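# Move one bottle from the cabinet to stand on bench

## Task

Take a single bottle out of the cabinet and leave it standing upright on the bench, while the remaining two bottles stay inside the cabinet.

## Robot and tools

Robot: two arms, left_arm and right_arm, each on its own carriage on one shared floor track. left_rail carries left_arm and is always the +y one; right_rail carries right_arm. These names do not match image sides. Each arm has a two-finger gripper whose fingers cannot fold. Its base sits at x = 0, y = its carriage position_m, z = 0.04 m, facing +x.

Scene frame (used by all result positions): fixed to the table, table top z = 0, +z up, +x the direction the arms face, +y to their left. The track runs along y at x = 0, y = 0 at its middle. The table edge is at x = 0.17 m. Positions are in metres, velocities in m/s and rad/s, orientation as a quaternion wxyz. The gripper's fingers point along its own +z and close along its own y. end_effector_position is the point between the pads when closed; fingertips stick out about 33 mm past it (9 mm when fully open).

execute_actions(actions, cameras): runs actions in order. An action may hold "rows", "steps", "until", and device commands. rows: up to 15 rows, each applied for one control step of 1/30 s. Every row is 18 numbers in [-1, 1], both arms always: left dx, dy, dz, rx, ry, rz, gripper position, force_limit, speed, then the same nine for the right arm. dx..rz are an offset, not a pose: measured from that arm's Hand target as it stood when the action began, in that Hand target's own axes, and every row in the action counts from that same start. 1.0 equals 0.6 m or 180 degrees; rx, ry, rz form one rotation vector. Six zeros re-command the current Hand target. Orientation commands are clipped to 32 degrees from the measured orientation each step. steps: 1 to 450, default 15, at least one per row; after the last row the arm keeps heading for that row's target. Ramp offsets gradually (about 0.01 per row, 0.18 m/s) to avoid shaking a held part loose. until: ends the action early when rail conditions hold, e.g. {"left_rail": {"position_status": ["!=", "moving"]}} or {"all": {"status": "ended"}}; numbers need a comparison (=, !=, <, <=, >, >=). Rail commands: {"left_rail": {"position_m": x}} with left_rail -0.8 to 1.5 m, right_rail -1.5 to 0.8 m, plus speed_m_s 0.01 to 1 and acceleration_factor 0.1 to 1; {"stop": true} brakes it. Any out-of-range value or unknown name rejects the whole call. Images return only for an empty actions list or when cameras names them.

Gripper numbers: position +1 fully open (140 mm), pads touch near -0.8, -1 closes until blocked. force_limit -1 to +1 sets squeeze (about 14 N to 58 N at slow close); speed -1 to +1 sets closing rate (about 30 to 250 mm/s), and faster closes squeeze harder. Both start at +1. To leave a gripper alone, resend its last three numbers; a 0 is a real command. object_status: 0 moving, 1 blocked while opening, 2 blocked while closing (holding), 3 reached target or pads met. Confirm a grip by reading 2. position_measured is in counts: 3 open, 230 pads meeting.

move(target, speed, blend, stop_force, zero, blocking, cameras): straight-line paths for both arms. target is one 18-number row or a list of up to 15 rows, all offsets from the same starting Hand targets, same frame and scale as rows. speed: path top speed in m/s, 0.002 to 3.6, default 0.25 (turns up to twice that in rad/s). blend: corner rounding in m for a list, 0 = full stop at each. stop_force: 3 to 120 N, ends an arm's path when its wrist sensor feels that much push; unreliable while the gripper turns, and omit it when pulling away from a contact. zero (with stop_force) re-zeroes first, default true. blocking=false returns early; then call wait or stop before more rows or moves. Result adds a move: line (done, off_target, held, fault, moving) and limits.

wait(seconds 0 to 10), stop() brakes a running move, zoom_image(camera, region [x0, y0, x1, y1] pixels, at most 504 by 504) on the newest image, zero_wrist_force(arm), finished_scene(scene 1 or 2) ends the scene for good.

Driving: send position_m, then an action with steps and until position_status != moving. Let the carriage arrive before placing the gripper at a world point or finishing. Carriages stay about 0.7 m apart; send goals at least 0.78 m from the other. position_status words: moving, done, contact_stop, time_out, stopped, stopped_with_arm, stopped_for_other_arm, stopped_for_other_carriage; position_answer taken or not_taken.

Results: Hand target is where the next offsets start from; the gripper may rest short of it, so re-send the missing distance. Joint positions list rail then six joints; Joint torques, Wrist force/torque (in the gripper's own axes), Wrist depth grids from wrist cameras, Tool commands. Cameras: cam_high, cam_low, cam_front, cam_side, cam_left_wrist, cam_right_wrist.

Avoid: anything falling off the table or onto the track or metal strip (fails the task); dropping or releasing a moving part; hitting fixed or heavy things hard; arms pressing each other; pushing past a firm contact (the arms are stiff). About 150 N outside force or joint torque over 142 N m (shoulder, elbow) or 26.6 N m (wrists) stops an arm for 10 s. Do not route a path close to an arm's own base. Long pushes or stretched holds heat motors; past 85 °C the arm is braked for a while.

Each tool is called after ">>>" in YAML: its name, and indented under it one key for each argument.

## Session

>>> execute_actions:
  actions: []

Scene clock: 0.00 s.
left_arm: end_effector_position=(+0.3456, +1.0044, +0.5800) position_measured=3 object_status=3 end_effector_quat_wxyz=(+0.000, +0.000, +1.000, +0.000) | right_arm: end_effector_position=(+0.3456, -1.0985, +0.5800) position_measured=3 object_status=3 end_effector_quat_wxyz=(+0.000, +0.000, +1.000, +0.000)
Joint positions: left_arm=[0.977 -0.316 -1.725 0.971 -0.816 -1.571 -0.316] | right_arm=[-1.126 -0.316 -1.725 0.971 -0.816 -1.571 -0.316]
Joint velocities: within noise
Joint torques (N m): no reading
Wrist force (N): no reading
Wrist torque (N m): no reading
Wrist force, peak (N): no reading
Wrist depth (mm): cam_left_wrist=[- 663 642 650 - - 659 / - - - - - 679 - / - 740 - 733 - - - / - 122 - - - - 133 / - 115 - - - - 118 / - - - 866 905 876 873 / - 2031 2069 2456 1910 2108 -] | cam_right_wrist=[- - - - - - 636 / - - - 675 679 - 587 / - - - - 709 - - / - 129 - 753 - 748 123 / - 119 - - - - 117 / - 850 - 917 - - - / - 1985 1718 - - - 1813]
Hand target: left_arm +0.3456, +1.0044, +0.5800; +0.000, +0.000, +1.000, +0.000 | right_arm +0.3456, -1.0985, +0.5800; +0.000, +0.000, +1.000, +0.000
Tool commands: left_gripper/position=+1.0 left_gripper/force_limit=+1.0 left_gripper/speed=+1.0 right_gripper/position=+1.0 right_gripper/force_limit=+1.0 right_gripper/speed=+1.0
left_rail: position_m=0.977 position_status=done
right_rail: position_m=-1.126 position_status=done
camera_calibration:
cam_left_wrist: T_world_to_cam=[[-0.0262533, 0.999464, -0.019566, -0.972651], [0.950189, 0.0310302, 0.310126, -0.532192], [0.310567, -0.0104496, -0.950494, 0.599379], [0, 0, 0, 1]] pos_world=[0.294, 0.994907, 0.715721]
cam_right_wrist: T_world_to_cam=[[0.0442635, 0.998819, 0.0200535, 1.08098], [0.929776, -0.0485302, 0.364913, -0.585849], [0.365455, 0.00249296, -0.930826, 0.557103], [0, 0, 0, 1]] pos_world=[0.293264, -1.10952, 0.710672]

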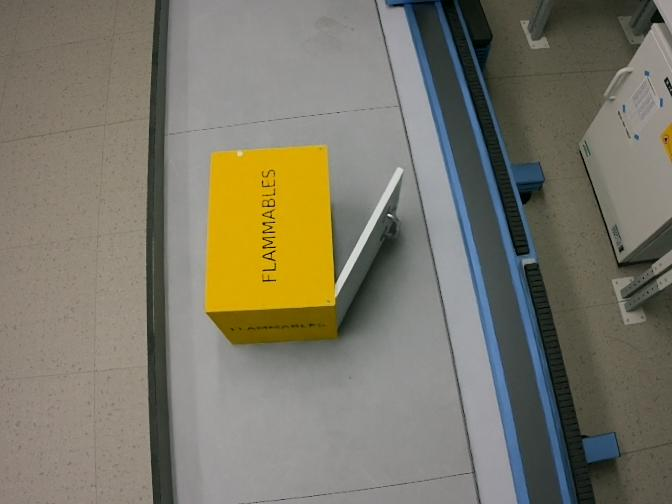

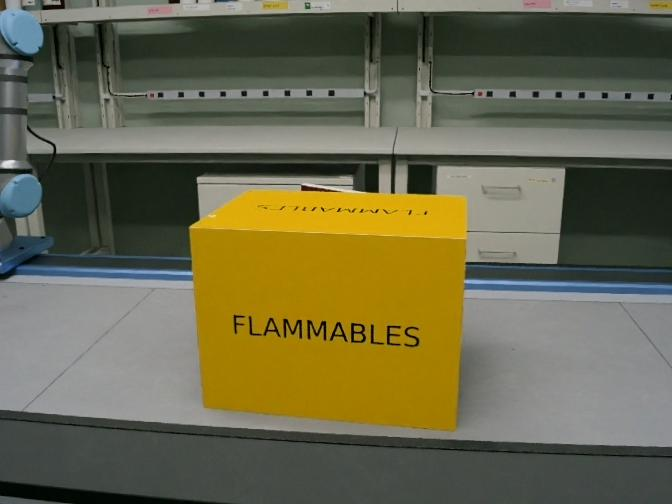

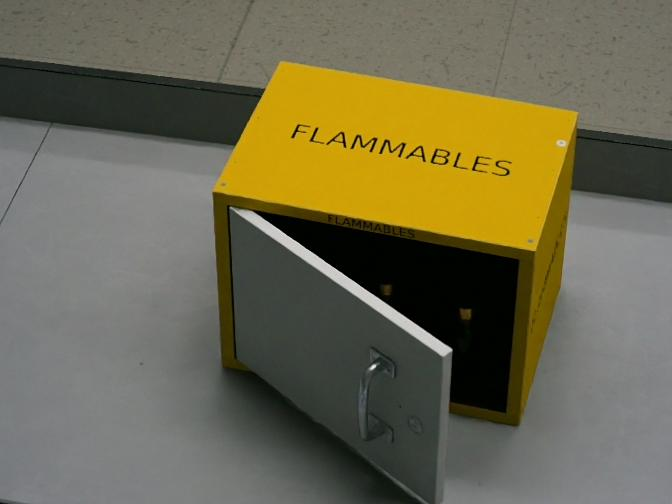

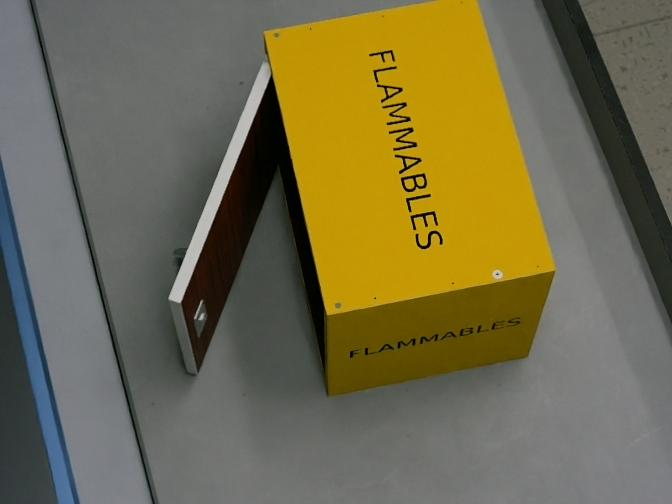

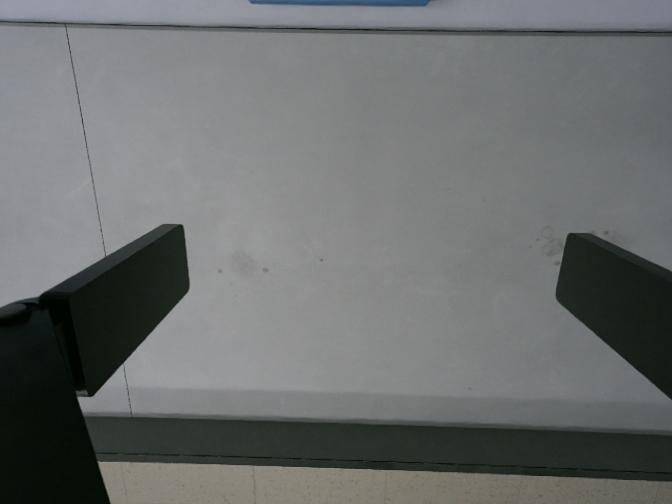

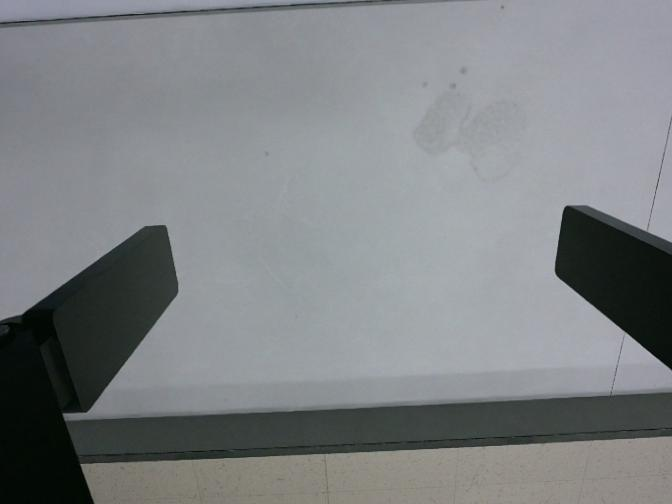

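>>> execute_actions:
  actions:
    - {"right_rail": {"position_m": -0.5}, "steps": 150, "until": {"right_rail": {"position_status": ["!=", "moving"]}}}

>>> move:
  target: [0,0,0,0,0,0,1,1,1, -0.0207,0.5292,0.2667,0,0,-0.1111,-0.8,-1,0.3]
  speed: 0.3
  cameras: ["cam_right_wrist", "cam_front", "cam_high", "cam_side"]

Scene clock: 11.33 s.
left_arm: end_effector_position=(+0.3456, +1.0044, +0.5800) position_measured=3 object_status=3 end_effector_quat_wxyz=(+0.000, +0.000, +1.000, +0.000) | right_arm: end_effector_position=(+0.3456, -0.4728, +0.5800) position_measured=3 object_status=3 end_effector_quat_wxyz=(+0.000, +0.000, +1.000, +0.000)
Joint positions: left_arm=[0.977 -0.316 -1.725 0.971 -0.816 -1.571 -0.316] | right_arm=[-0.5 -0.316 -1.725 0.971 -0.816 -1.571 -0.316]
Joint torques (N m): left_arm=[-0.6 -11.55 -20.48 -2.96 0.03 -0.03] | right_arm=[0.63 -14.04 -20.12 -2.76 0.03 0.21]
Wrist force (N): left_arm=[-0.2 0.0 0.1] | right_arm=[0.0 0.2 0.1]
Wrist torque (N m): left_arm=[0.00 0.04 0.00] | right_arm=[0.03 0.00 -0.01]
Wrist force, peak (N): left_arm=[-0.2 -0.4 -0.1] | right_arm=[-0.1 2.3 -0.1]
Wrist depth (mm): cam_left_wrist=[661 651 677 677 - - 653 / - - - - - - - / - - - 822 - - - / - 122 719 - 804 750 124 / - 115 - - - - 113 / - - - 853 - - - / - 1960 2191 2088 2212 1706 -] | cam_right_wrist=[- - - - - - 611 / - - 656 - 634 650 - / 720 - - 709 - 692 677 / - 132 - 724 692 606 128 / - 128 - - - - 117 / - 814 - 831 - - - / - - 1758 1828 1828 1813 1872]
Hand target: left_arm +0.3456, +1.0044, +0.5800; +0.000, +0.000, +1.000, +0.000 | right_arm +0.3456, -0.4728, +0.5800; +0.000, +0.000, +1.000, +0.000
Tool commands: left_gripper/position=+1.0 left_gripper/force_limit=+1.0 left_gripper/speed=+1.0 right_gripper/position=+1.0 right_gripper/force_limit=+1.0 right_gripper/speed=+1.0
left_rail: position_m=0.977 position_status=done
right_rail: position_m=-0.500 position_status=done

Scene clock: 13.23 s.
left_arm: end_effector_position=(+0.3456, +1.0044, +0.5800) position_measured=3 object_status=3 end_effector_quat_wxyz=(+0.000, +0.000, +1.000, +0.000) | right_arm: end_effector_position=(+0.3580, -0.1554, +0.4201) position_measured=229 object_status=3 end_effector_quat_wxyz=(+0.000, -0.174, +0.985, +0.000)
Joint positions: left_arm=[0.977 -0.316 -1.725 0.971 -0.816 -1.571 -0.316] | right_arm=[-0.5 0.495 -1.569 1.302 -1.303 -1.571 0.146]
Joint torques (N m): left_arm=[-1.44 -12.07 -20.47 -2.78 0.06 -0.37] | right_arm=[10.04 -16.21 -36.59 -5.55 -1.6 2.56]
Wrist force (N): left_arm=[-0.2 -0.1 0.0] | right_arm=[-0.1 0.8 -0.2]
Wrist torque (N m): left_arm=[-0.02 0.04 -0.01] | right_arm=[0.14 -0.03 -0.06]
Wrist force, peak (N): left_arm=[-0.1 -0.3 -0.2] | right_arm=[-0.6 2.1 1.2]
Wrist depth (mm): cam_left_wrist=[675 671 - - 671 667 648 / - 653 - - - 690 650 / 716 - - 730 - 714 - / 784 131 - 760 - - 125 / - 115 - - - 834 113 / - - - - - 846 - / - 2128 - 2149 2108 2050 -] | cam_right_wrist=[503 - - 463 255 501 502 / - - - 516 293 - - / 537 556 - 528 - 279 - / 586 567 280 122 544 314 - / 603 604 - 91 - - - / - - - - - - - / - - - - - - -]
Hand target: left_arm +0.3456, +1.0044, +0.5800; +0.000, +0.000, +1.000, +0.000 | right_arm +0.3580, -0.1552, +0.4200; +0.000, -0.174, +0.985, +0.000
Off the commanded pose: left_arm 0.000 m, 0 deg | right_arm 0.000 m, 0 deg.
left_rail: position_m=0.977 position_status=done
right_rail: position_m=-0.500 position_status=done
move: done
camera_calibration:
cam_right_wrist: T_world_to_cam=[[-0.29989, 0.953762, 0.0200883, 0.257776], [0.890336, 0.272261, 0.364932, -0.429244], [0.342589, 0.127325, -0.930817, 0.428983], [0, 0, 0, 1]] pos_world=[0.312511, -0.183611, 0.550772]
Images, in order (width x height): cam_high 672x504, cam_front 672x504, cam_side 672x504, cam_right_wrist 672x504.

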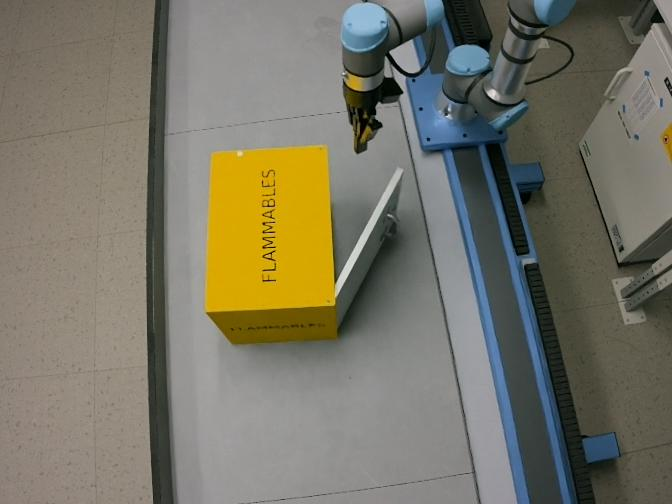

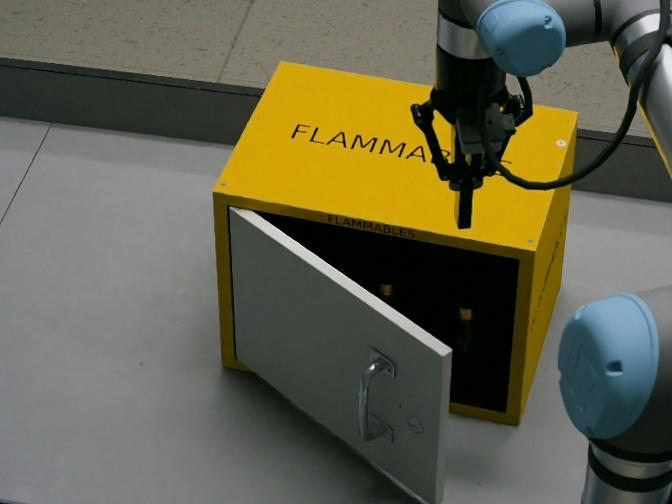

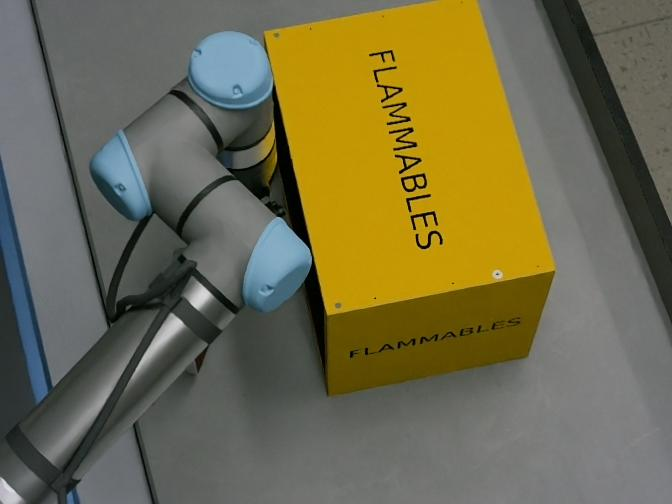

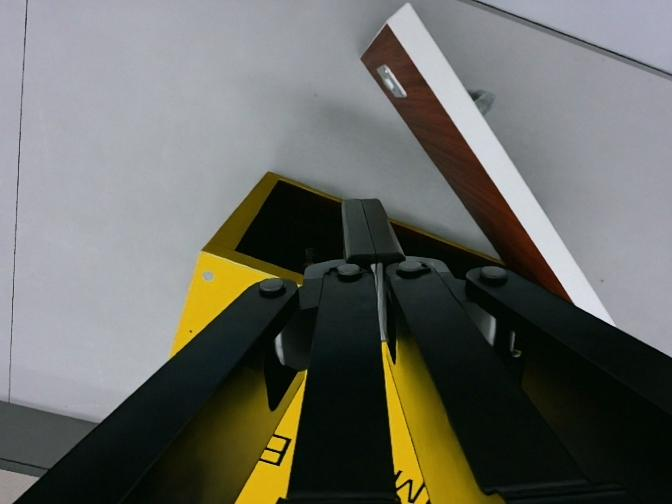

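>>> move:
  target: [0,0,0,0,0,0,1,1,1, 0,0,0.3333,0,0,0,-0.8,-1,0.3]
  speed: 0.2

>>> move:
  target:
    - [0,0,0,0,0,0,1,1,1, 0.0491,0.0673,0,0,0,0,-0.8,-1,0.3]
    - [0,0,0,0,0,0,1,1,1, 0.1415,0.2058,0,0,0,0,-0.8,-1,0.3]
    - [0,0,0,0,0,0,1,1,1, 0.1845,0.3757,0,0,0,0,-0.8,-1,0.3]
    - [0,0,0,0,0,0,1,1,1, 0.1668,0.55,0,0,0,0,-0.8,-1,0.3]
    - [0,0,0,0,0,0,1,1,1, 0.1234,0.655,0,0,0,0,-0.8,-1,0.3]
  speed: 0.1
  blend: 0.02
  stop_force: 35
  cameras: ["cam_front", "cam_high"]

Scene clock: 20.33 s.
left_arm: end_effector_position=(+0.3456, +1.0044, +0.5800) position_measured=3 object_status=3 end_effector_quat_wxyz=(+0.000, +0.000, +1.000, +0.000) | right_arm: end_effector_position=(+0.3580, -0.1553, +0.2201) position_measured=229 object_status=3 end_effector_quat_wxyz=(+0.000, -0.174, +0.985, +0.000)
Joint positions: left_arm=[0.977 -0.316 -1.725 0.971 -0.816 -1.571 -0.316] | right_arm=[-0.5 0.495 -1.573 1.821 -1.819 -1.571 0.146]
Joint torques (N m): left_arm=[-1.34 -12.7 -20.37 -2.92 0.27 -0.02] | right_arm=[-9.12 -15.54 -18.14 -5.56 2.08 -0.24]
Wrist force (N): left_arm=[0.2 0.0 0.1] | right_arm=[0.1 0.1 0.0]
Wrist torque (N m): left_arm=[-0.01 -0.04 0.00] | right_arm=[0.01 -0.03 0.00]
Wrist force, peak (N): left_arm=[-0.5 -0.2 0.1] | right_arm=[0.4 0.0 1.6]
Wrist depth (mm): cam_left_wrist=[681 701 669 659 659 663 642 / - - - - - 651 - / - 760 735 709 - - 719 / - 122 - - - 781 139 / - 115 853 - - - 113 / - - - - - 876 - / - 2031 2031 2031 1894 - -] | cam_right_wrist=[- 312 316 - 173 110 - / - 325 328 328 - 140 98 / - - - 345 357 178 127 / - - 350 121 103 - 149 / - - - 91 - - 186 / - - - - - - - / - - - - - - -]
Hand target: left_arm +0.3456, +1.0044, +0.5800; +0.000, +0.000, +1.000, +0.000 | right_arm +0.3580, -0.1552, +0.2200; +0.000, -0.174, +0.985, +0.000
Off the commanded pose: left_arm 0.000 m, 0 deg | right_arm 0.000 m, 0 deg.
left_rail: position_m=0.977 position_status=done
right_rail: position_m=-0.500 position_status=done
move: done

Scene clock: 25.80 s.
left_arm: end_effector_position=(+0.3456, +1.0044, +0.5800) position_measured=3 object_status=3 end_effector_quat_wxyz=(+0.000, +0.000, +1.000, +0.000) | right_arm: end_effector_position=(+0.1540, +0.1887, +0.2200) position_measured=229 object_status=3 end_effector_quat_wxyz=(+0.000, -0.174, +0.985, +0.000)
Joint positions: left_arm=[0.977 -0.316 -1.725 0.971 -0.816 -1.571 -0.316] | right_arm=[-0.5 1.161 -1.071 1.184 -1.684 -1.571 0.812]
Joint torques (N m): left_arm=[-0.38 -13.19 -20.68 -2.93 0.31 -0.14] | right_arm=[10.19 -39.39 -37.21 -0.23 -1.66 2.43]
Wrist force (N): left_arm=[0.2 -0.2 0.2] | right_arm=[0.5 -0.9 -0.3]
Wrist torque (N m): left_arm=[-0.03 -0.04 0.00] | right_arm=[-0.04 -0.09 -0.10]
Wrist force, peak (N): left_arm=[-0.3 -0.3 0.1] | right_arm=[-3.6 -4.6 -0.1]
Wrist depth (mm): cam_left_wrist=[640 - 671 657 675 644 681 / - 683 - 677 - 694 - / - - - - 726 - - / - 122 - 760 - - 125 / - 115 - - - 843 113 / - - - - - 819 - / - 1995 - - - 2031 -] | cam_right_wrist=[323 323 323 328 308 - - / 331 337 343 344 344 345 328 / - 349 - 358 - 158 113 / - 367 - 121 170 125 102 / - - - 91 - - - / - - - - - - - / - - - - - - -]
Hand target: left_arm +0.3456, +1.0044, +0.5800; +0.000, +0.000, +1.000, +0.000 | right_arm +0.1540, +0.1887, +0.2200; +0.000, -0.174, +0.985, +0.000
Off the commanded pose: left_arm 0.000 m, 0 deg | right_arm 0.000 m, 0 deg.
left_rail: position_m=0.977 position_status=done
right_rail: position_m=-0.500 position_status=done
move: done
Images, in order (width x height): cam_high 672x504, cam_front 672x504.

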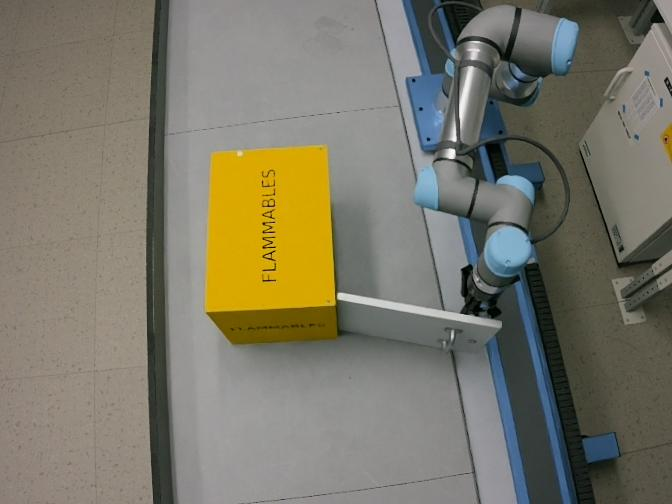

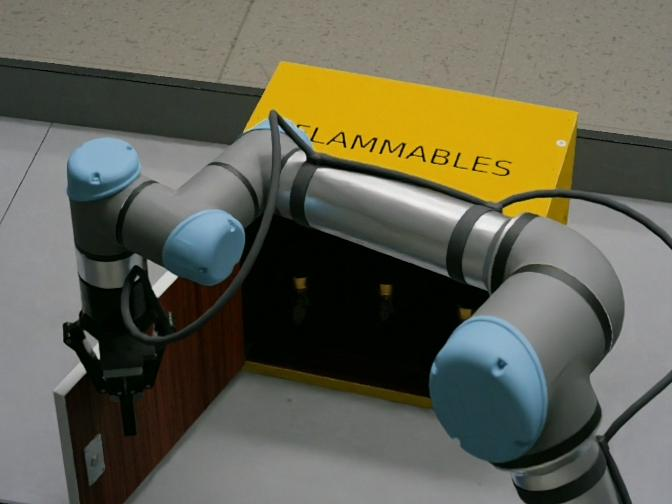

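>>> move:
  target:
    - [0,0,0,0,0,0,1,1,1, -0.2583,-0.4938,0.1667,0.068,-0.3285,0.1178,-0.8,-1,0.3]
    - [0,0,0,0,0,0,1,1,1, -0.2583,-0.4938,0.1667,0.068,-0.3285,0.1178,0.1,-1,0.2]
  speed: 0.25
  cameras: ["cam_right_wrist", "cam_front", "cam_side"]

Scene clock: 34.00 s.
left_arm: end_effector_position=(+0.3456, +1.0044, +0.5800) position_measured=3 object_status=3 end_effector_quat_wxyz=(+0.000, +0.000, +1.000, +0.000) | right_arm: end_effector_position=(+0.4010, -0.0367, +0.1200) position_measured=117 object_status=0 end_effector_quat_wxyz=(+0.500, +0.026, +0.866, -0.015)
Joint positions: left_arm=[0.977 -0.316 -1.725 0.971 -0.816 -1.571 -0.316] | right_arm=[-0.5 1.031 -1.014 2.118 -3.35 -2.446 0.764]
Joint torques (N m): left_arm=[-1.04 -10.92 -20.23 -2.89 0.42 -0.04] | right_arm=[-11.18 -29.66 -5.01 -6.11 -2.75 -1.84]
Wrist force (N): left_arm=[0.0 0.2 -0.1] | right_arm=[-1.0 -1.2 0.4]
Wrist torque (N m): left_arm=[0.04 -0.01 0.00] | right_arm=[-0.37 0.16 -0.06]
Wrist force, peak (N): left_arm=[-0.2 0.4 0.1] | right_arm=[-0.8 -1.3 1.5]
Wrist depth (mm): cam_left_wrist=[690 642 655 659 683 721 644 / - 681 - - - - - / - 742 712 685 - - - / 792 131 755 - - - 124 / - 115 - - - - 113 / - - - - - - - / - 1552 - - 1943 1910 -] | cam_right_wrist=[- 197 198 199 199 201 199 / 228 229 236 241 247 239 250 / 269 305 353 252 371 235 277 / 266 320 142 455 447 132 278 / - 85 130 439 441 113 80 / - - 428 428 430 - - / - - 420 403 394 - -]
Hand target: left_arm +0.3456, +1.0044, +0.5800; +0.000, +0.000, +1.000, +0.000 | right_arm +0.4010, -0.0367, +0.1200; +0.500, +0.026, +0.866, -0.015
Off the commanded pose: left_arm 0.000 m, 0 deg | right_arm 0.000 m, 0 deg.
left_rail: position_m=0.977 position_status=done
right_rail: position_m=-0.500 position_status=done
move: done
camera_calibration:
cam_right_wrist: T_world_to_cam=[[0.0639886, 0.99678, 0.0483315, 0.0157615], [0.145798, -0.0572487, 0.987657, -0.178624], [0.987243, -0.0561521, -0.148992, -0.23925], [0, 0, 0, 1]] pos_world=[0.261232, -0.0393711, 0.140011]
Images, in order (width x height): cam_front 672x504, cam_side 672x504, cam_right_wrist 672x504.

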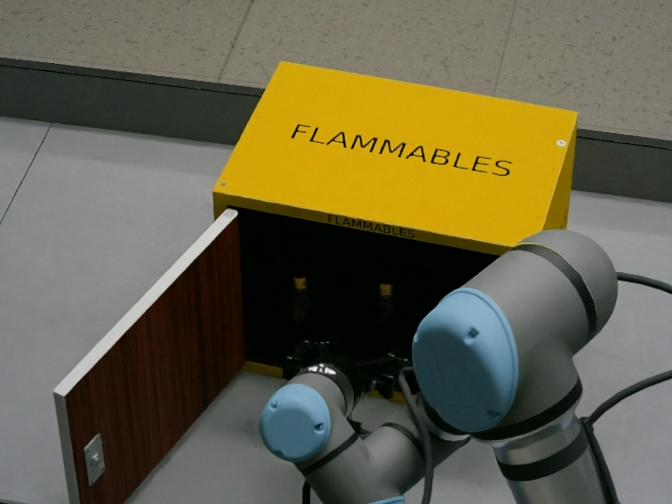

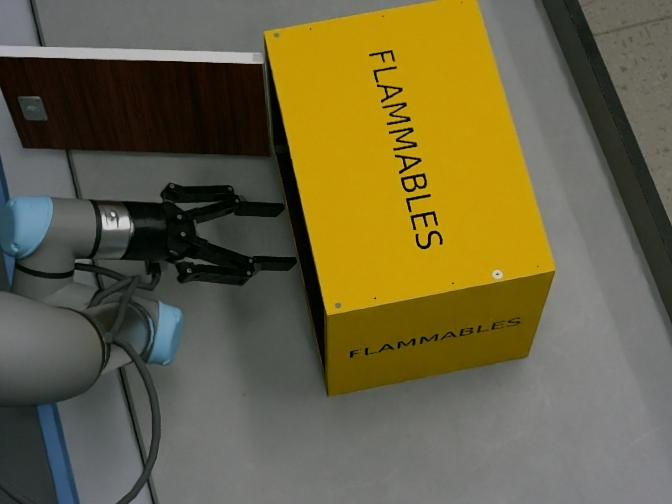

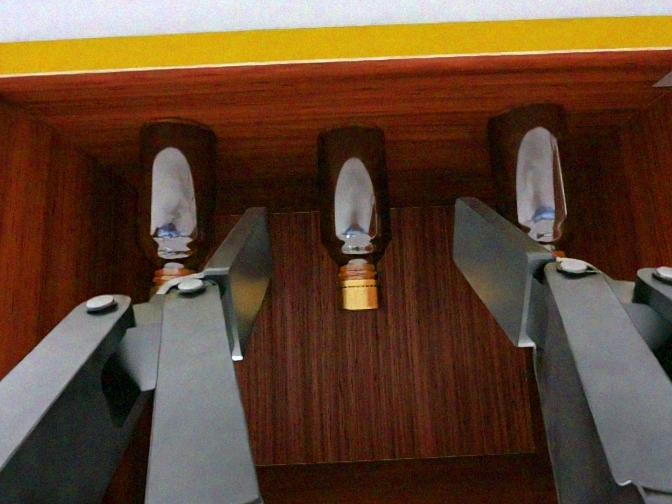

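>>> move:
  target:
    - [0,0,0,0,0,0,1,1,1, 0.068,0.0025,0.0489,0,0,0,0.1,-1,0.2]
    - [0,0,0,0,0,0,1,1,1, -0.0253,0.0025,0.2105,0,0,0,0.1,-1,0.2]
    - [0,0,0,0,0,0,1,1,1, -0.0253,0.0025,0.2105,0,0,0,-1,-0.4,-1]
  speed: [0.15,0.1,0.05]
  blend: [0.008,0,0]
  cameras: ["cam_right_wrist"]

>>> wait:
  seconds: 0.4

Scene clock: 40.90 s.
left_arm: end_effector_position=(+0.3456, +1.0044, +0.5800) position_measured=3 object_status=3 end_effector_quat_wxyz=(+0.000, +0.000, +1.000, +0.000) | right_arm: end_effector_position=(+0.5179, -0.0421, +0.0700) position_measured=161 object_status=0 end_effector_quat_wxyz=(+0.500, +0.026, +0.866, -0.015)
Joint positions: left_arm=[0.977 -0.316 -1.725 0.971 -0.816 -1.571 -0.316] | right_arm=[-0.5 0.835 -0.812 1.967 -3.551 -2.312 0.557]
Joint torques (N m): left_arm=[-1.86 -12.96 -20.98 -2.81 0.2 -0.02] | right_arm=[-9.6 -36.56 -21.94 -4.64 -0.7 -1.76]
Wrist force (N): left_arm=[0.0 -0.1 -0.1] | right_arm=[-2.3 -0.5 -3.4]
Wrist torque (N m): left_arm=[-0.03 0.00 0.00] | right_arm=[-0.21 0.15 -0.06]
Wrist force, peak (N): left_arm=[-0.4 -0.2 -0.1] | right_arm=[-2.6 -0.4 -3.4]
Wrist depth (mm): cam_left_wrist=[- 669 675 651 698 646 638 / - 707 - 690 - - - / 771 - - - - - - / 776 122 - - 790 733 125 / - 131 - 792 776 - 113 / - - - 813 - 866 - / - 1926 1943 2013 2191 1878 -] | cam_right_wrist=[- 103 104 107 109 110 111 / - 137 140 132 145 148 138 / - 203 207 - 202 229 191 / - 334 295 - 130 340 135 / - 83 82 - 116 - 92 / - - - 130 135 - - / - - - 309 310 - -]
Hand target: left_arm +0.3456, +1.0044, +0.5800; +0.000, +0.000, +1.000, +0.000 | right_arm +0.5179, -0.0421, +0.0700; +0.500, +0.026, +0.866, -0.015
Off the commanded pose: left_arm 0.000 m, 0 deg | right_arm 0.000 m, 0 deg.
left_rail: position_m=0.977 position_status=done
right_rail: position_m=-0.500 position_status=done
move: done
camera_calibration:
cam_right_wrist: T_world_to_cam=[[0.0639015, 0.99678, 0.0484456, 0.0162088], [0.145699, -0.0573431, 0.987666, -0.146553], [0.987263, -0.0560548, -0.148894, -0.362331], [0, 0, 0, 1]] pos_world=[0.378033, -0.0448708, 0.0900111]
Images, in order (width x height): cam_right_wrist 672x504.

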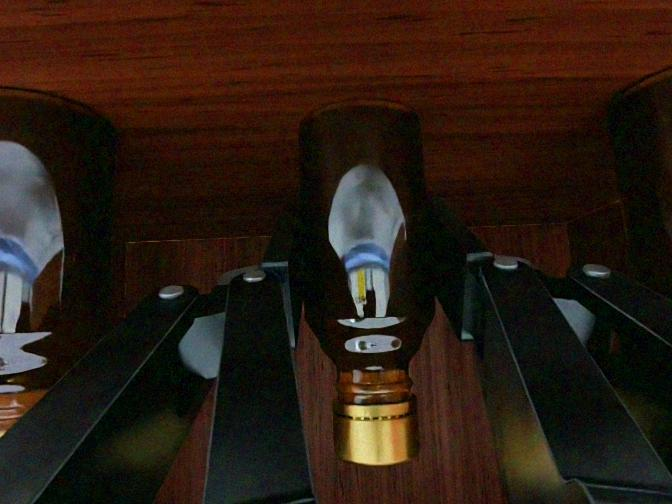

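Scene clock: 41.30 s.
left_arm: end_effector_position=(+0.3456, +1.0044, +0.5800) position_measured=3 object_status=3 end_effector_quat_wxyz=(+0.000, +0.000, +1.000, +0.000) | right_arm: end_effector_position=(+0.5179, -0.0421, +0.0700) position_measured=161 object_status=2 end_effector_quat_wxyz=(+0.500, +0.026, +0.866, -0.015)
Joint positions: left_arm=[0.977 -0.316 -1.725 0.971 -0.816 -1.571 -0.316] | right_arm=[-0.5 0.835 -0.812 1.967 -3.551 -2.312 0.557]
Joint torques (N m): left_arm=[-0.32 -12.5 -20.47 -3.12 0.4 0.15] | right_arm=[-9.94 -37.26 -18.94 -3.04 -2.71 -1.75]
Wrist force (N): left_arm=[0.0 -0.1 0.0] | right_arm=[-2.5 -0.5 -3.3]
Wrist torque (N m): left_arm=[-0.02 0.00 0.00] | right_arm=[-0.21 0.20 -0.06]
Wrist force, peak (N): left_arm=[-0.1 -0.2 0.2] | right_arm=[-3.1 -0.2 -3.2]
Wrist depth (mm): cam_left_wrist=[683 669 685 653 663 677 648 / 696 - 690 - - - 655 / - - 714 - 716 - - / 752 122 - - 760 752 125 / - 115 - - - 792 113 / - - - - - - - / - 1943 2031 - 1894 2725 -] | cam_right_wrist=[- 103 104 107 109 110 111 / - 137 141 134 139 148 138 / - 203 207 135 201 229 191 / - 333 294 - 129 339 135 / - 83 82 129 129 - 92 / - - - - - - - / - - - 309 308 - -]
Hand target: left_arm +0.3456, +1.0044, +0.5800; +0.000, +0.000, +1.000, +0.000 | right_arm +0.5179, -0.0421, +0.0700; +0.500, +0.026, +0.866, -0.015
Tool commands: left_gripper/position=+1.0 left_gripper/force_limit=+1.0 left_gripper/speed=+1.0 right_gripper/position=-1.0 right_gripper/force_limit=-0.4 right_gripper/speed=-1.0
Off the commanded pose: left_arm 0.000 m, 0 deg | right_arm 0.000 m, 0 deg.
left_rail: position_m=0.977 position_status=done
right_rail: position_m=-0.500 position_status=done
wait: 0.40 s

>>> move:
  target:
    - [0,0,0,0,0,0,1,1,1, -0.0577,0,-0.0333,0,0,0,-1,-0.4,-1]
    - [0,0,0,0,0,0,1,1,1, 0.109,0,-0.322,0,0,0,-1,-0.4,-1]
  speed: [0.07,0.14]
  blend: 0.005
  cameras: ["cam_right_wrist", "cam_front"]

>>> execute_actions:
  actions:
    - {"right_rail": {"position_m": -0.85, "speed_m_s": 0.35, "acceleration_factor": 0.3}, "steps": 200, "until": {"right_rail": {"position_status": ["!=", "moving"]}}}
  cameras: ["cam_right_wrist", "cam_front"]

Scene clock: 48.83 s.
left_arm: end_effector_position=(+0.3456, +1.0044, +0.5800) position_measured=3 object_status=3 end_effector_quat_wxyz=(+0.000, +0.000, +1.000, +0.000) | right_arm: end_effector_position=(+0.3182, -0.0303, +0.1099) position_measured=161 object_status=2 end_effector_quat_wxyz=(+0.500, +0.026, +0.866, -0.015)
Joint positions: left_arm=[0.977 -0.316 -1.725 0.971 -0.816 -1.571 -0.316] | right_arm=[-0.5 1.193 -1.05 2.171 -3.189 -2.537 0.988]
Joint torques (N m): left_arm=[-2.6 -12.42 -20.48 -3.07 0.49 -0.05] | right_arm=[10.56 -50.13 -25.26 -0.9 -4.32 2.3]
Wrist force (N): left_arm=[0.0 -0.1 -0.1] | right_arm=[2.0 -0.4 1.9]
Wrist torque (N m): left_arm=[-0.01 0.00 -0.01] | right_arm=[-0.17 0.01 -0.30]
Wrist force, peak (N): left_arm=[0.0 -0.5 -0.1] | right_arm=[-2.4 0.4 -3.4]
Wrist depth (mm): cam_left_wrist=[- 665 681 750 663 626 651 / - - - - - 692 - / 737 - - - 730 - - / - 122 - - - 771 125 / - 123 768 - - 876 113 / - - 935 - - - 869 / - - 1978 831 2403 - -] | cam_right_wrist=[- - - - - 197 - / - 277 282 - - 276 246 / 275 304 295 - 319 321 256 / 279 342 - 128 128 314 247 / - 84 82 - 117 - 92 / - - - 130 - - - / - - - 361 355 - -]
Hand target: left_arm +0.3456, +1.0044, +0.5800; +0.000, +0.000, +1.000, +0.000 | right_arm +0.3182, -0.0303, +0.1099; +0.500, +0.026, +0.866, -0.015
Off the commanded pose: left_arm 0.000 m, 0 deg | right_arm 0.000 m, 0 deg.
left_rail: position_m=0.977 position_status=done
right_rail: position_m=-0.500 position_status=done
move: done
camera_calibration:
cam_right_wrist: T_world_to_cam=[[0.0638857, 0.996785, 0.0483474, 0.0152844], [0.145707, -0.0572439, 0.98767, -0.156201], [0.987263, -0.0560534, -0.148895, -0.15867], [0, 0, 0, 1]] pos_world=[0.178433, -0.0330709, 0.129911]
Images, in order (width x height): cam_front 672x504, cam_right_wrist 672x504.

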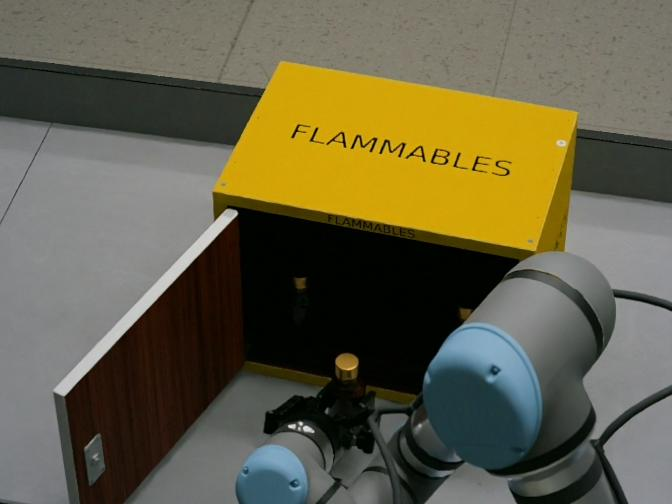

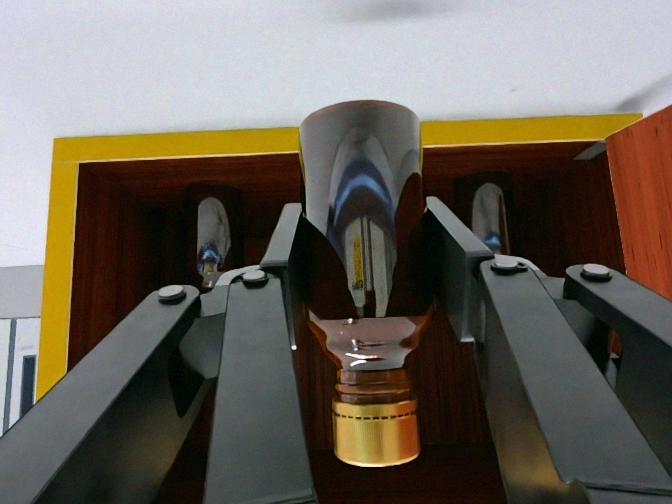

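Scene clock: 51.07 s.
left_arm: end_effector_position=(+0.3456, +1.0044, +0.5800) position_measured=3 object_status=3 end_effector_quat_wxyz=(+0.000, +0.000, +1.000, +0.000) | right_arm: end_effector_position=(+0.3182, -0.3802, +0.1100) position_measured=161 object_status=2 end_effector_quat_wxyz=(+0.500, +0.026, +0.866, -0.015)
Joint positions: left_arm=[0.977 -0.316 -1.725 0.971 -0.816 -1.571 -0.316] | right_arm=[-0.85 1.193 -1.05 2.171 -3.188 -2.537 0.988]
Joint torques (N m): left_arm=[-2 -12.42 -20.43 -2.94 0.56 -0.1] | right_arm=[7.44 -42.23 -18.31 -1.34 -3.33 2.13]
Wrist force (N): left_arm=[0.0 -0.1 0.0] | right_arm=[2.1 -0.3 1.7]
Wrist torque (N m): left_arm=[-0.01 -0.01 -0.01] | right_arm=[-0.14 -0.02 -0.30]
Wrist force, peak (N): left_arm=[-0.2 -0.3 -0.2] | right_arm=[1.8 -1.1 2.3]
Wrist depth (mm): cam_left_wrist=[677 - 669 661 681 646 657 / - 679 671 - - - - / 755 755 726 728 - - - / - 131 790 810 750 - 126 / - 115 828 828 - - 113 / - - - 856 - - - / - 1894 2191 1847 863 1832 -] | cam_right_wrist=[- - - - - - - / 242 - - - - - 256 / - 403 - - - 345 264 / 760 - - 132 130 303 242 / - 83 82 125 126 - 86 / - - - - - - - / - - - 3775 - - -]
Hand target: left_arm +0.3456, +1.0044, +0.5800; +0.000, +0.000, +1.000, +0.000 | right_arm +0.3182, -0.3802, +0.1099; +0.500, +0.026, +0.866, -0.015
Tool commands: left_gripper/position=+1.0 left_gripper/force_limit=+1.0 left_gripper/speed=+1.0 right_gripper/position=-1.0 right_gripper/force_limit=-0.4 right_gripper/speed=-1.0
Off the commanded pose: left_arm 0.000 m, 0 deg | right_arm 0.000 m, 0 deg.
left_rail: position_m=0.977 position_status=done
right_rail: position_m=-0.850 speed_m_s=0.35 position_status=done
camera_calibration:
cam_right_wrist: T_world_to_cam=[[0.0639015, 0.99678, 0.0484456, 0.364042], [0.145699, -0.0573431, 0.987666, -0.176267], [0.987263, -0.0560548, -0.148894, -0.178284], [0, 0, 0, 1]] pos_world=[0.178433, -0.382971, 0.129911]
Images, in order (width x height): cam_front 672x504, cam_right_wrist 672x504.

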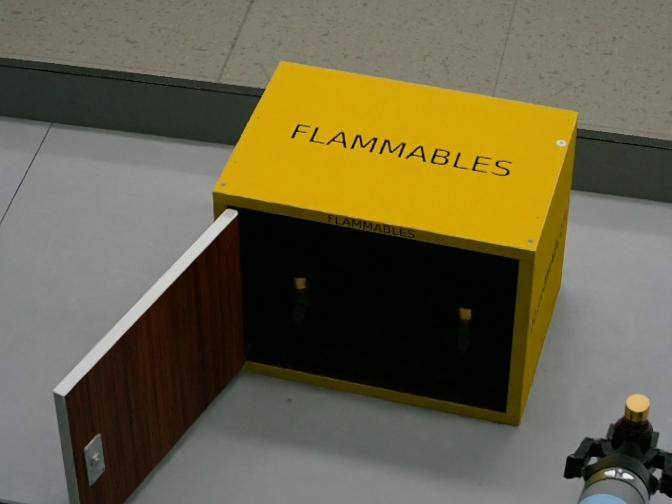

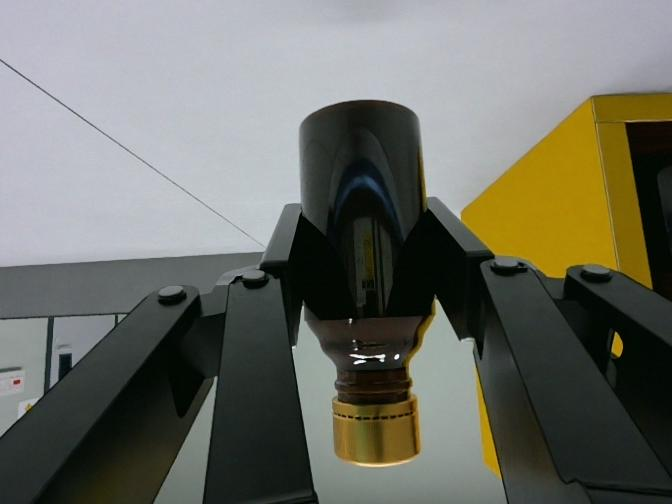

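>>> move:
  target: [0,0,0,0,0,0,1,1,1, 0.0765,0,0.0442,0,0,0,-1,-0.4,-1]
  speed: 0.1

>>> move:
  target: [0,0,0,0,0,0,1,1,1, 0.0289,0,0.0167,0,0,0,-1,-0.4,-1]
  speed: 0.01
  stop_force: 4
  cameras: ["cam_right_wrist"]

Scene clock: 53.27 s.
left_arm: end_effector_position=(+0.3456, +1.0044, +0.5800) position_measured=3 object_status=3 end_effector_quat_wxyz=(+0.000, +0.000, +1.000, +0.000) | right_arm: end_effector_position=(+0.3181, -0.3802, +0.0570) position_measured=161 object_status=2 end_effector_quat_wxyz=(+0.500, +0.026, +0.866, -0.015)
Joint positions: left_arm=[0.977 -0.316 -1.725 0.971 -0.816 -1.571 -0.316] | right_arm=[-0.85 1.193 -0.91 2.167 -3.324 -2.537 0.988]
Joint torques (N m): left_arm=[-2.07 -11.65 -21.01 -2.92 0.58 -0.01] | right_arm=[-8.7 -31.83 -21.99 -6.73 -4.4 -1.96]
Wrist force (N): left_arm=[0.0 0.0 -0.3] | right_arm=[1.8 -0.4 2.0]
Wrist torque (N m): left_arm=[-0.01 0.00 0.00] | right_arm=[-0.15 0.06 -0.06]
Wrist force, peak (N): left_arm=[-0.2 -0.4 -0.1] | right_arm=[2.6 -0.6 2.6]
Wrist depth (mm): cam_left_wrist=[681 633 665 661 622 659 642 / 701 701 709 663 - - 646 / 740 709 723 735 721 728 - / - 122 - 745 - 737 125 / - 122 - - - - 113 / - 901 883 905 - - - / - 2088 2013 - 2149 856 -] | cam_right_wrist=[- - 118 114 122 112 119 / - - 142 - 140 - - / - - - - 215 - 248 / 334 - - 132 129 102 243 / - 83 82 - 117 - 86 / - - - - - - - / - - - 3543 133 - -]
Hand target: left_arm +0.3456, +1.0044, +0.5800; +0.000, +0.000, +1.000, +0.000 | right_arm +0.3182, -0.3803, +0.0569; +0.500, +0.026, +0.866, -0.015
Off the commanded pose: left_arm 0.000 m, 0 deg | right_arm 0.000 m, 0 deg.
left_rail: position_m=0.977 position_status=done
right_rail: position_m=-0.850 speed_m_s=0.35 position_status=done
move: done

Scene clock: 54.93 s.
left_arm: end_effector_position=(+0.3456, +1.0044, +0.5800) position_measured=3 object_status=3 end_effector_quat_wxyz=(+0.000, +0.000, +1.000, +0.000) | right_arm: end_effector_position=(+0.3182, -0.3803, +0.0518) position_measured=161 object_status=2 end_effector_quat_wxyz=(+0.500, +0.026, +0.866, -0.015)
Joint positions: left_arm=[0.977 -0.316 -1.725 0.971 -0.816 -1.571 -0.316] | right_arm=[-0.85 1.193 -0.896 2.165 -3.337 -2.537 0.988]
Joint torques (N m): left_arm=[-2.53 -12.06 -19.84 -2.8 0.67 0.08] | right_arm=[-8.77 -53.56 -1.79 -1.01 -2.28 -0.48]
Wrist force (N): left_arm=[0.0 -0.1 -0.2] | right_arm=[1.5 -0.3 1.9]
Wrist torque (N m): left_arm=[-0.02 -0.01 0.00] | right_arm=[-0.12 0.12 -0.07]
Wrist force, peak (N): left_arm=[-0.2 -0.4 0.2] | right_arm=[-7.7 0.0 -2.0]
Wrist depth (mm): cam_left_wrist=[653 633 688 663 - 616 621 / 679 - 703 - - - - / - - - - - - - / - 131 - 728 765 723 139 / - 131 - - 825 804 113 / - - - 951 - - - / - - 810 2088 2050 1995 -] | cam_right_wrist=[- 103 111 - - 105 101 / - - 140 134 - 138 141 / - 185 - - - - 244 / - - - - 130 102 254 / - 83 82 130 - - 86 / - - - 130 - - - / - - - - - - -]
Hand target: left_arm +0.3456, +1.0044, +0.5800; +0.000, +0.000, +1.000, +0.000 | right_arm +0.3182, -0.3803, +0.0519; +0.500, +0.026, +0.866, -0.015 (not the last commanded pose)
Off the commanded pose: left_arm 0.000 m, 0 deg | right_arm 0.015 m, 0 deg.
left_rail: position_m=0.977 position_status=done
right_rail: position_m=-0.850 speed_m_s=0.35 position_status=done
move: contact (right_arm)
camera_calibration:
cam_right_wrist: T_world_to_cam=[[0.0639874, 0.99678, 0.0483242, 0.36685], [0.145799, -0.0572413, 0.987657, -0.118862], [0.987243, -0.056152, -0.148992, -0.186961], [0, 0, 0, 1]] pos_world=[0.178432, -0.382971, 0.071811]
Images, in order (width x height): cam_right_wrist 672x504.

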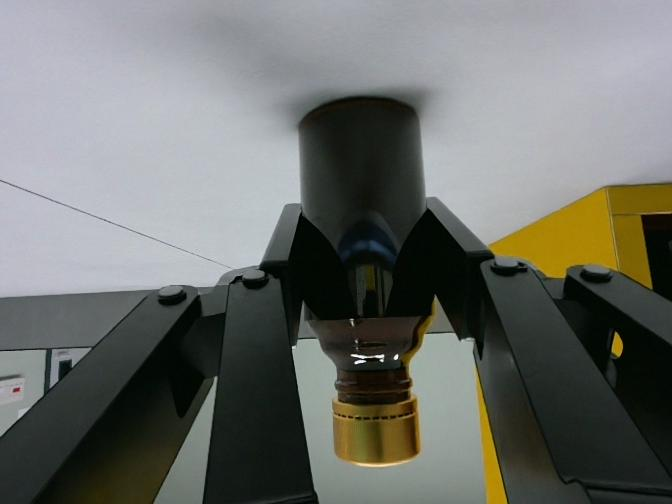

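>>> move:
  target:
    - [0,0,0,0,0,0,1,1,1, 0.0006,0,0.0003,0,0,0,-1,-0.4,-1]
    - [0,0,0,0,0,0,1,1,1, 0.0006,0,0.0003,0,0,0,0.1,-0.4,-1]
    - [0,0,0,0,0,0,1,1,1, 0.0006,0,-0.1667,0,0,0,0.1,-0.4,-1]
  speed: [0.01,0.05,0.12]
  cameras: ["cam_right_wrist", "cam_front", "cam_high"]

Scene clock: 59.67 s.
left_arm: end_effector_position=(+0.3456, +1.0044, +0.5800) position_measured=3 object_status=3 end_effector_quat_wxyz=(+0.000, +0.000, +1.000, +0.000) | right_arm: end_effector_position=(+0.2316, -0.3751, +0.1015) position_measured=117 object_status=3 end_effector_quat_wxyz=(+0.500, +0.026, +0.866, -0.015)
Joint positions: left_arm=[0.977 -0.316 -1.725 0.971 -0.816 -1.571 -0.316] | right_arm=[-0.85 1.373 -1.097 2.182 -2.892 -2.601 1.298]
Joint torques (N m): left_arm=[-3.43 -13.1 -19.86 -2.9 0.73 0.02] | right_arm=[10.07 -45.54 -25.09 -0.45 -4.17 2.26]
Wrist force (N): left_arm=[-0.1 -0.1 -0.2] | right_arm=[-0.9 -0.2 0.1]
Wrist torque (N m): left_arm=[-0.02 0.02 0.00] | right_arm=[-0.11 0.13 -0.27]
Wrist force, peak (N): left_arm=[-0.3 -0.1 -0.4] | right_arm=[-12.0 -0.1 -7.1]
Wrist depth (mm): cam_left_wrist=[- 667 703 - 661 - 673 / - - - - - - 685 / - - 740 - - - 735 / 795 122 - - 776 - 126 / - 123 - 850 813 819 113 / - - - - - - - / - 1910 1894 2235 831 2149 -] | cam_right_wrist=[- - 178 183 - - 197 / - 231 237 227 - - 254 / - 339 - 225 - 339 341 / - - 136 - - 121 592 / - 85 111 834 4040 113 80 / - - - - - - - / - - - - - - -]
Hand target: left_arm +0.3456, +1.0044, +0.5800; +0.000, +0.000, +1.000, +0.000 | right_arm +0.2316, -0.3751, +0.1016; +0.500, +0.026, +0.866, -0.015
Off the commanded pose: left_arm 0.000 m, 0 deg | right_arm 0.000 m, 0 deg.
left_rail: position_m=0.977 position_status=done
right_rail: position_m=-0.850 speed_m_s=0.35 position_status=done
move: done
camera_calibration:
cam_right_wrist: T_world_to_cam=[[0.0638904, 0.996785, 0.0483477, 0.364914], [0.145804, -0.0572504, 0.987656, -0.155034], [0.987248, -0.0560525, -0.148993, -0.0937378], [0, 0, 0, 1]] pos_world=[0.0918326, -0.377871, 0.121511]
Images, in order (width x height): cam_high 672x504, cam_front 672x504, cam_right_wrist 672x504.

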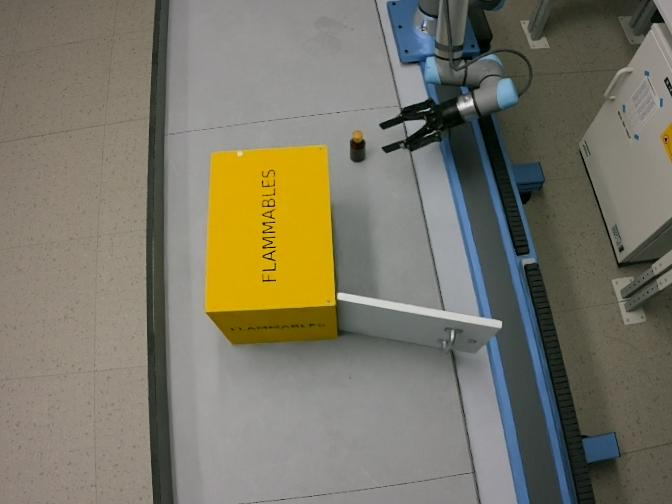

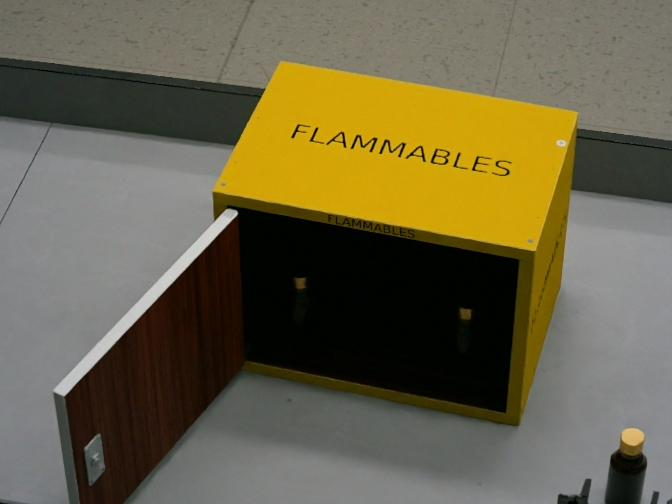

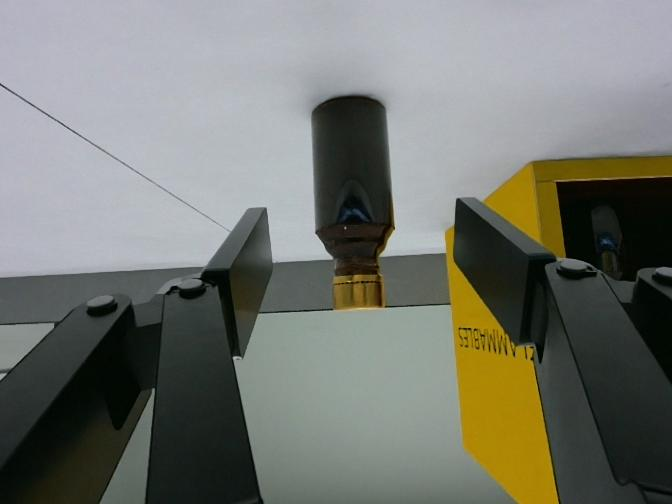

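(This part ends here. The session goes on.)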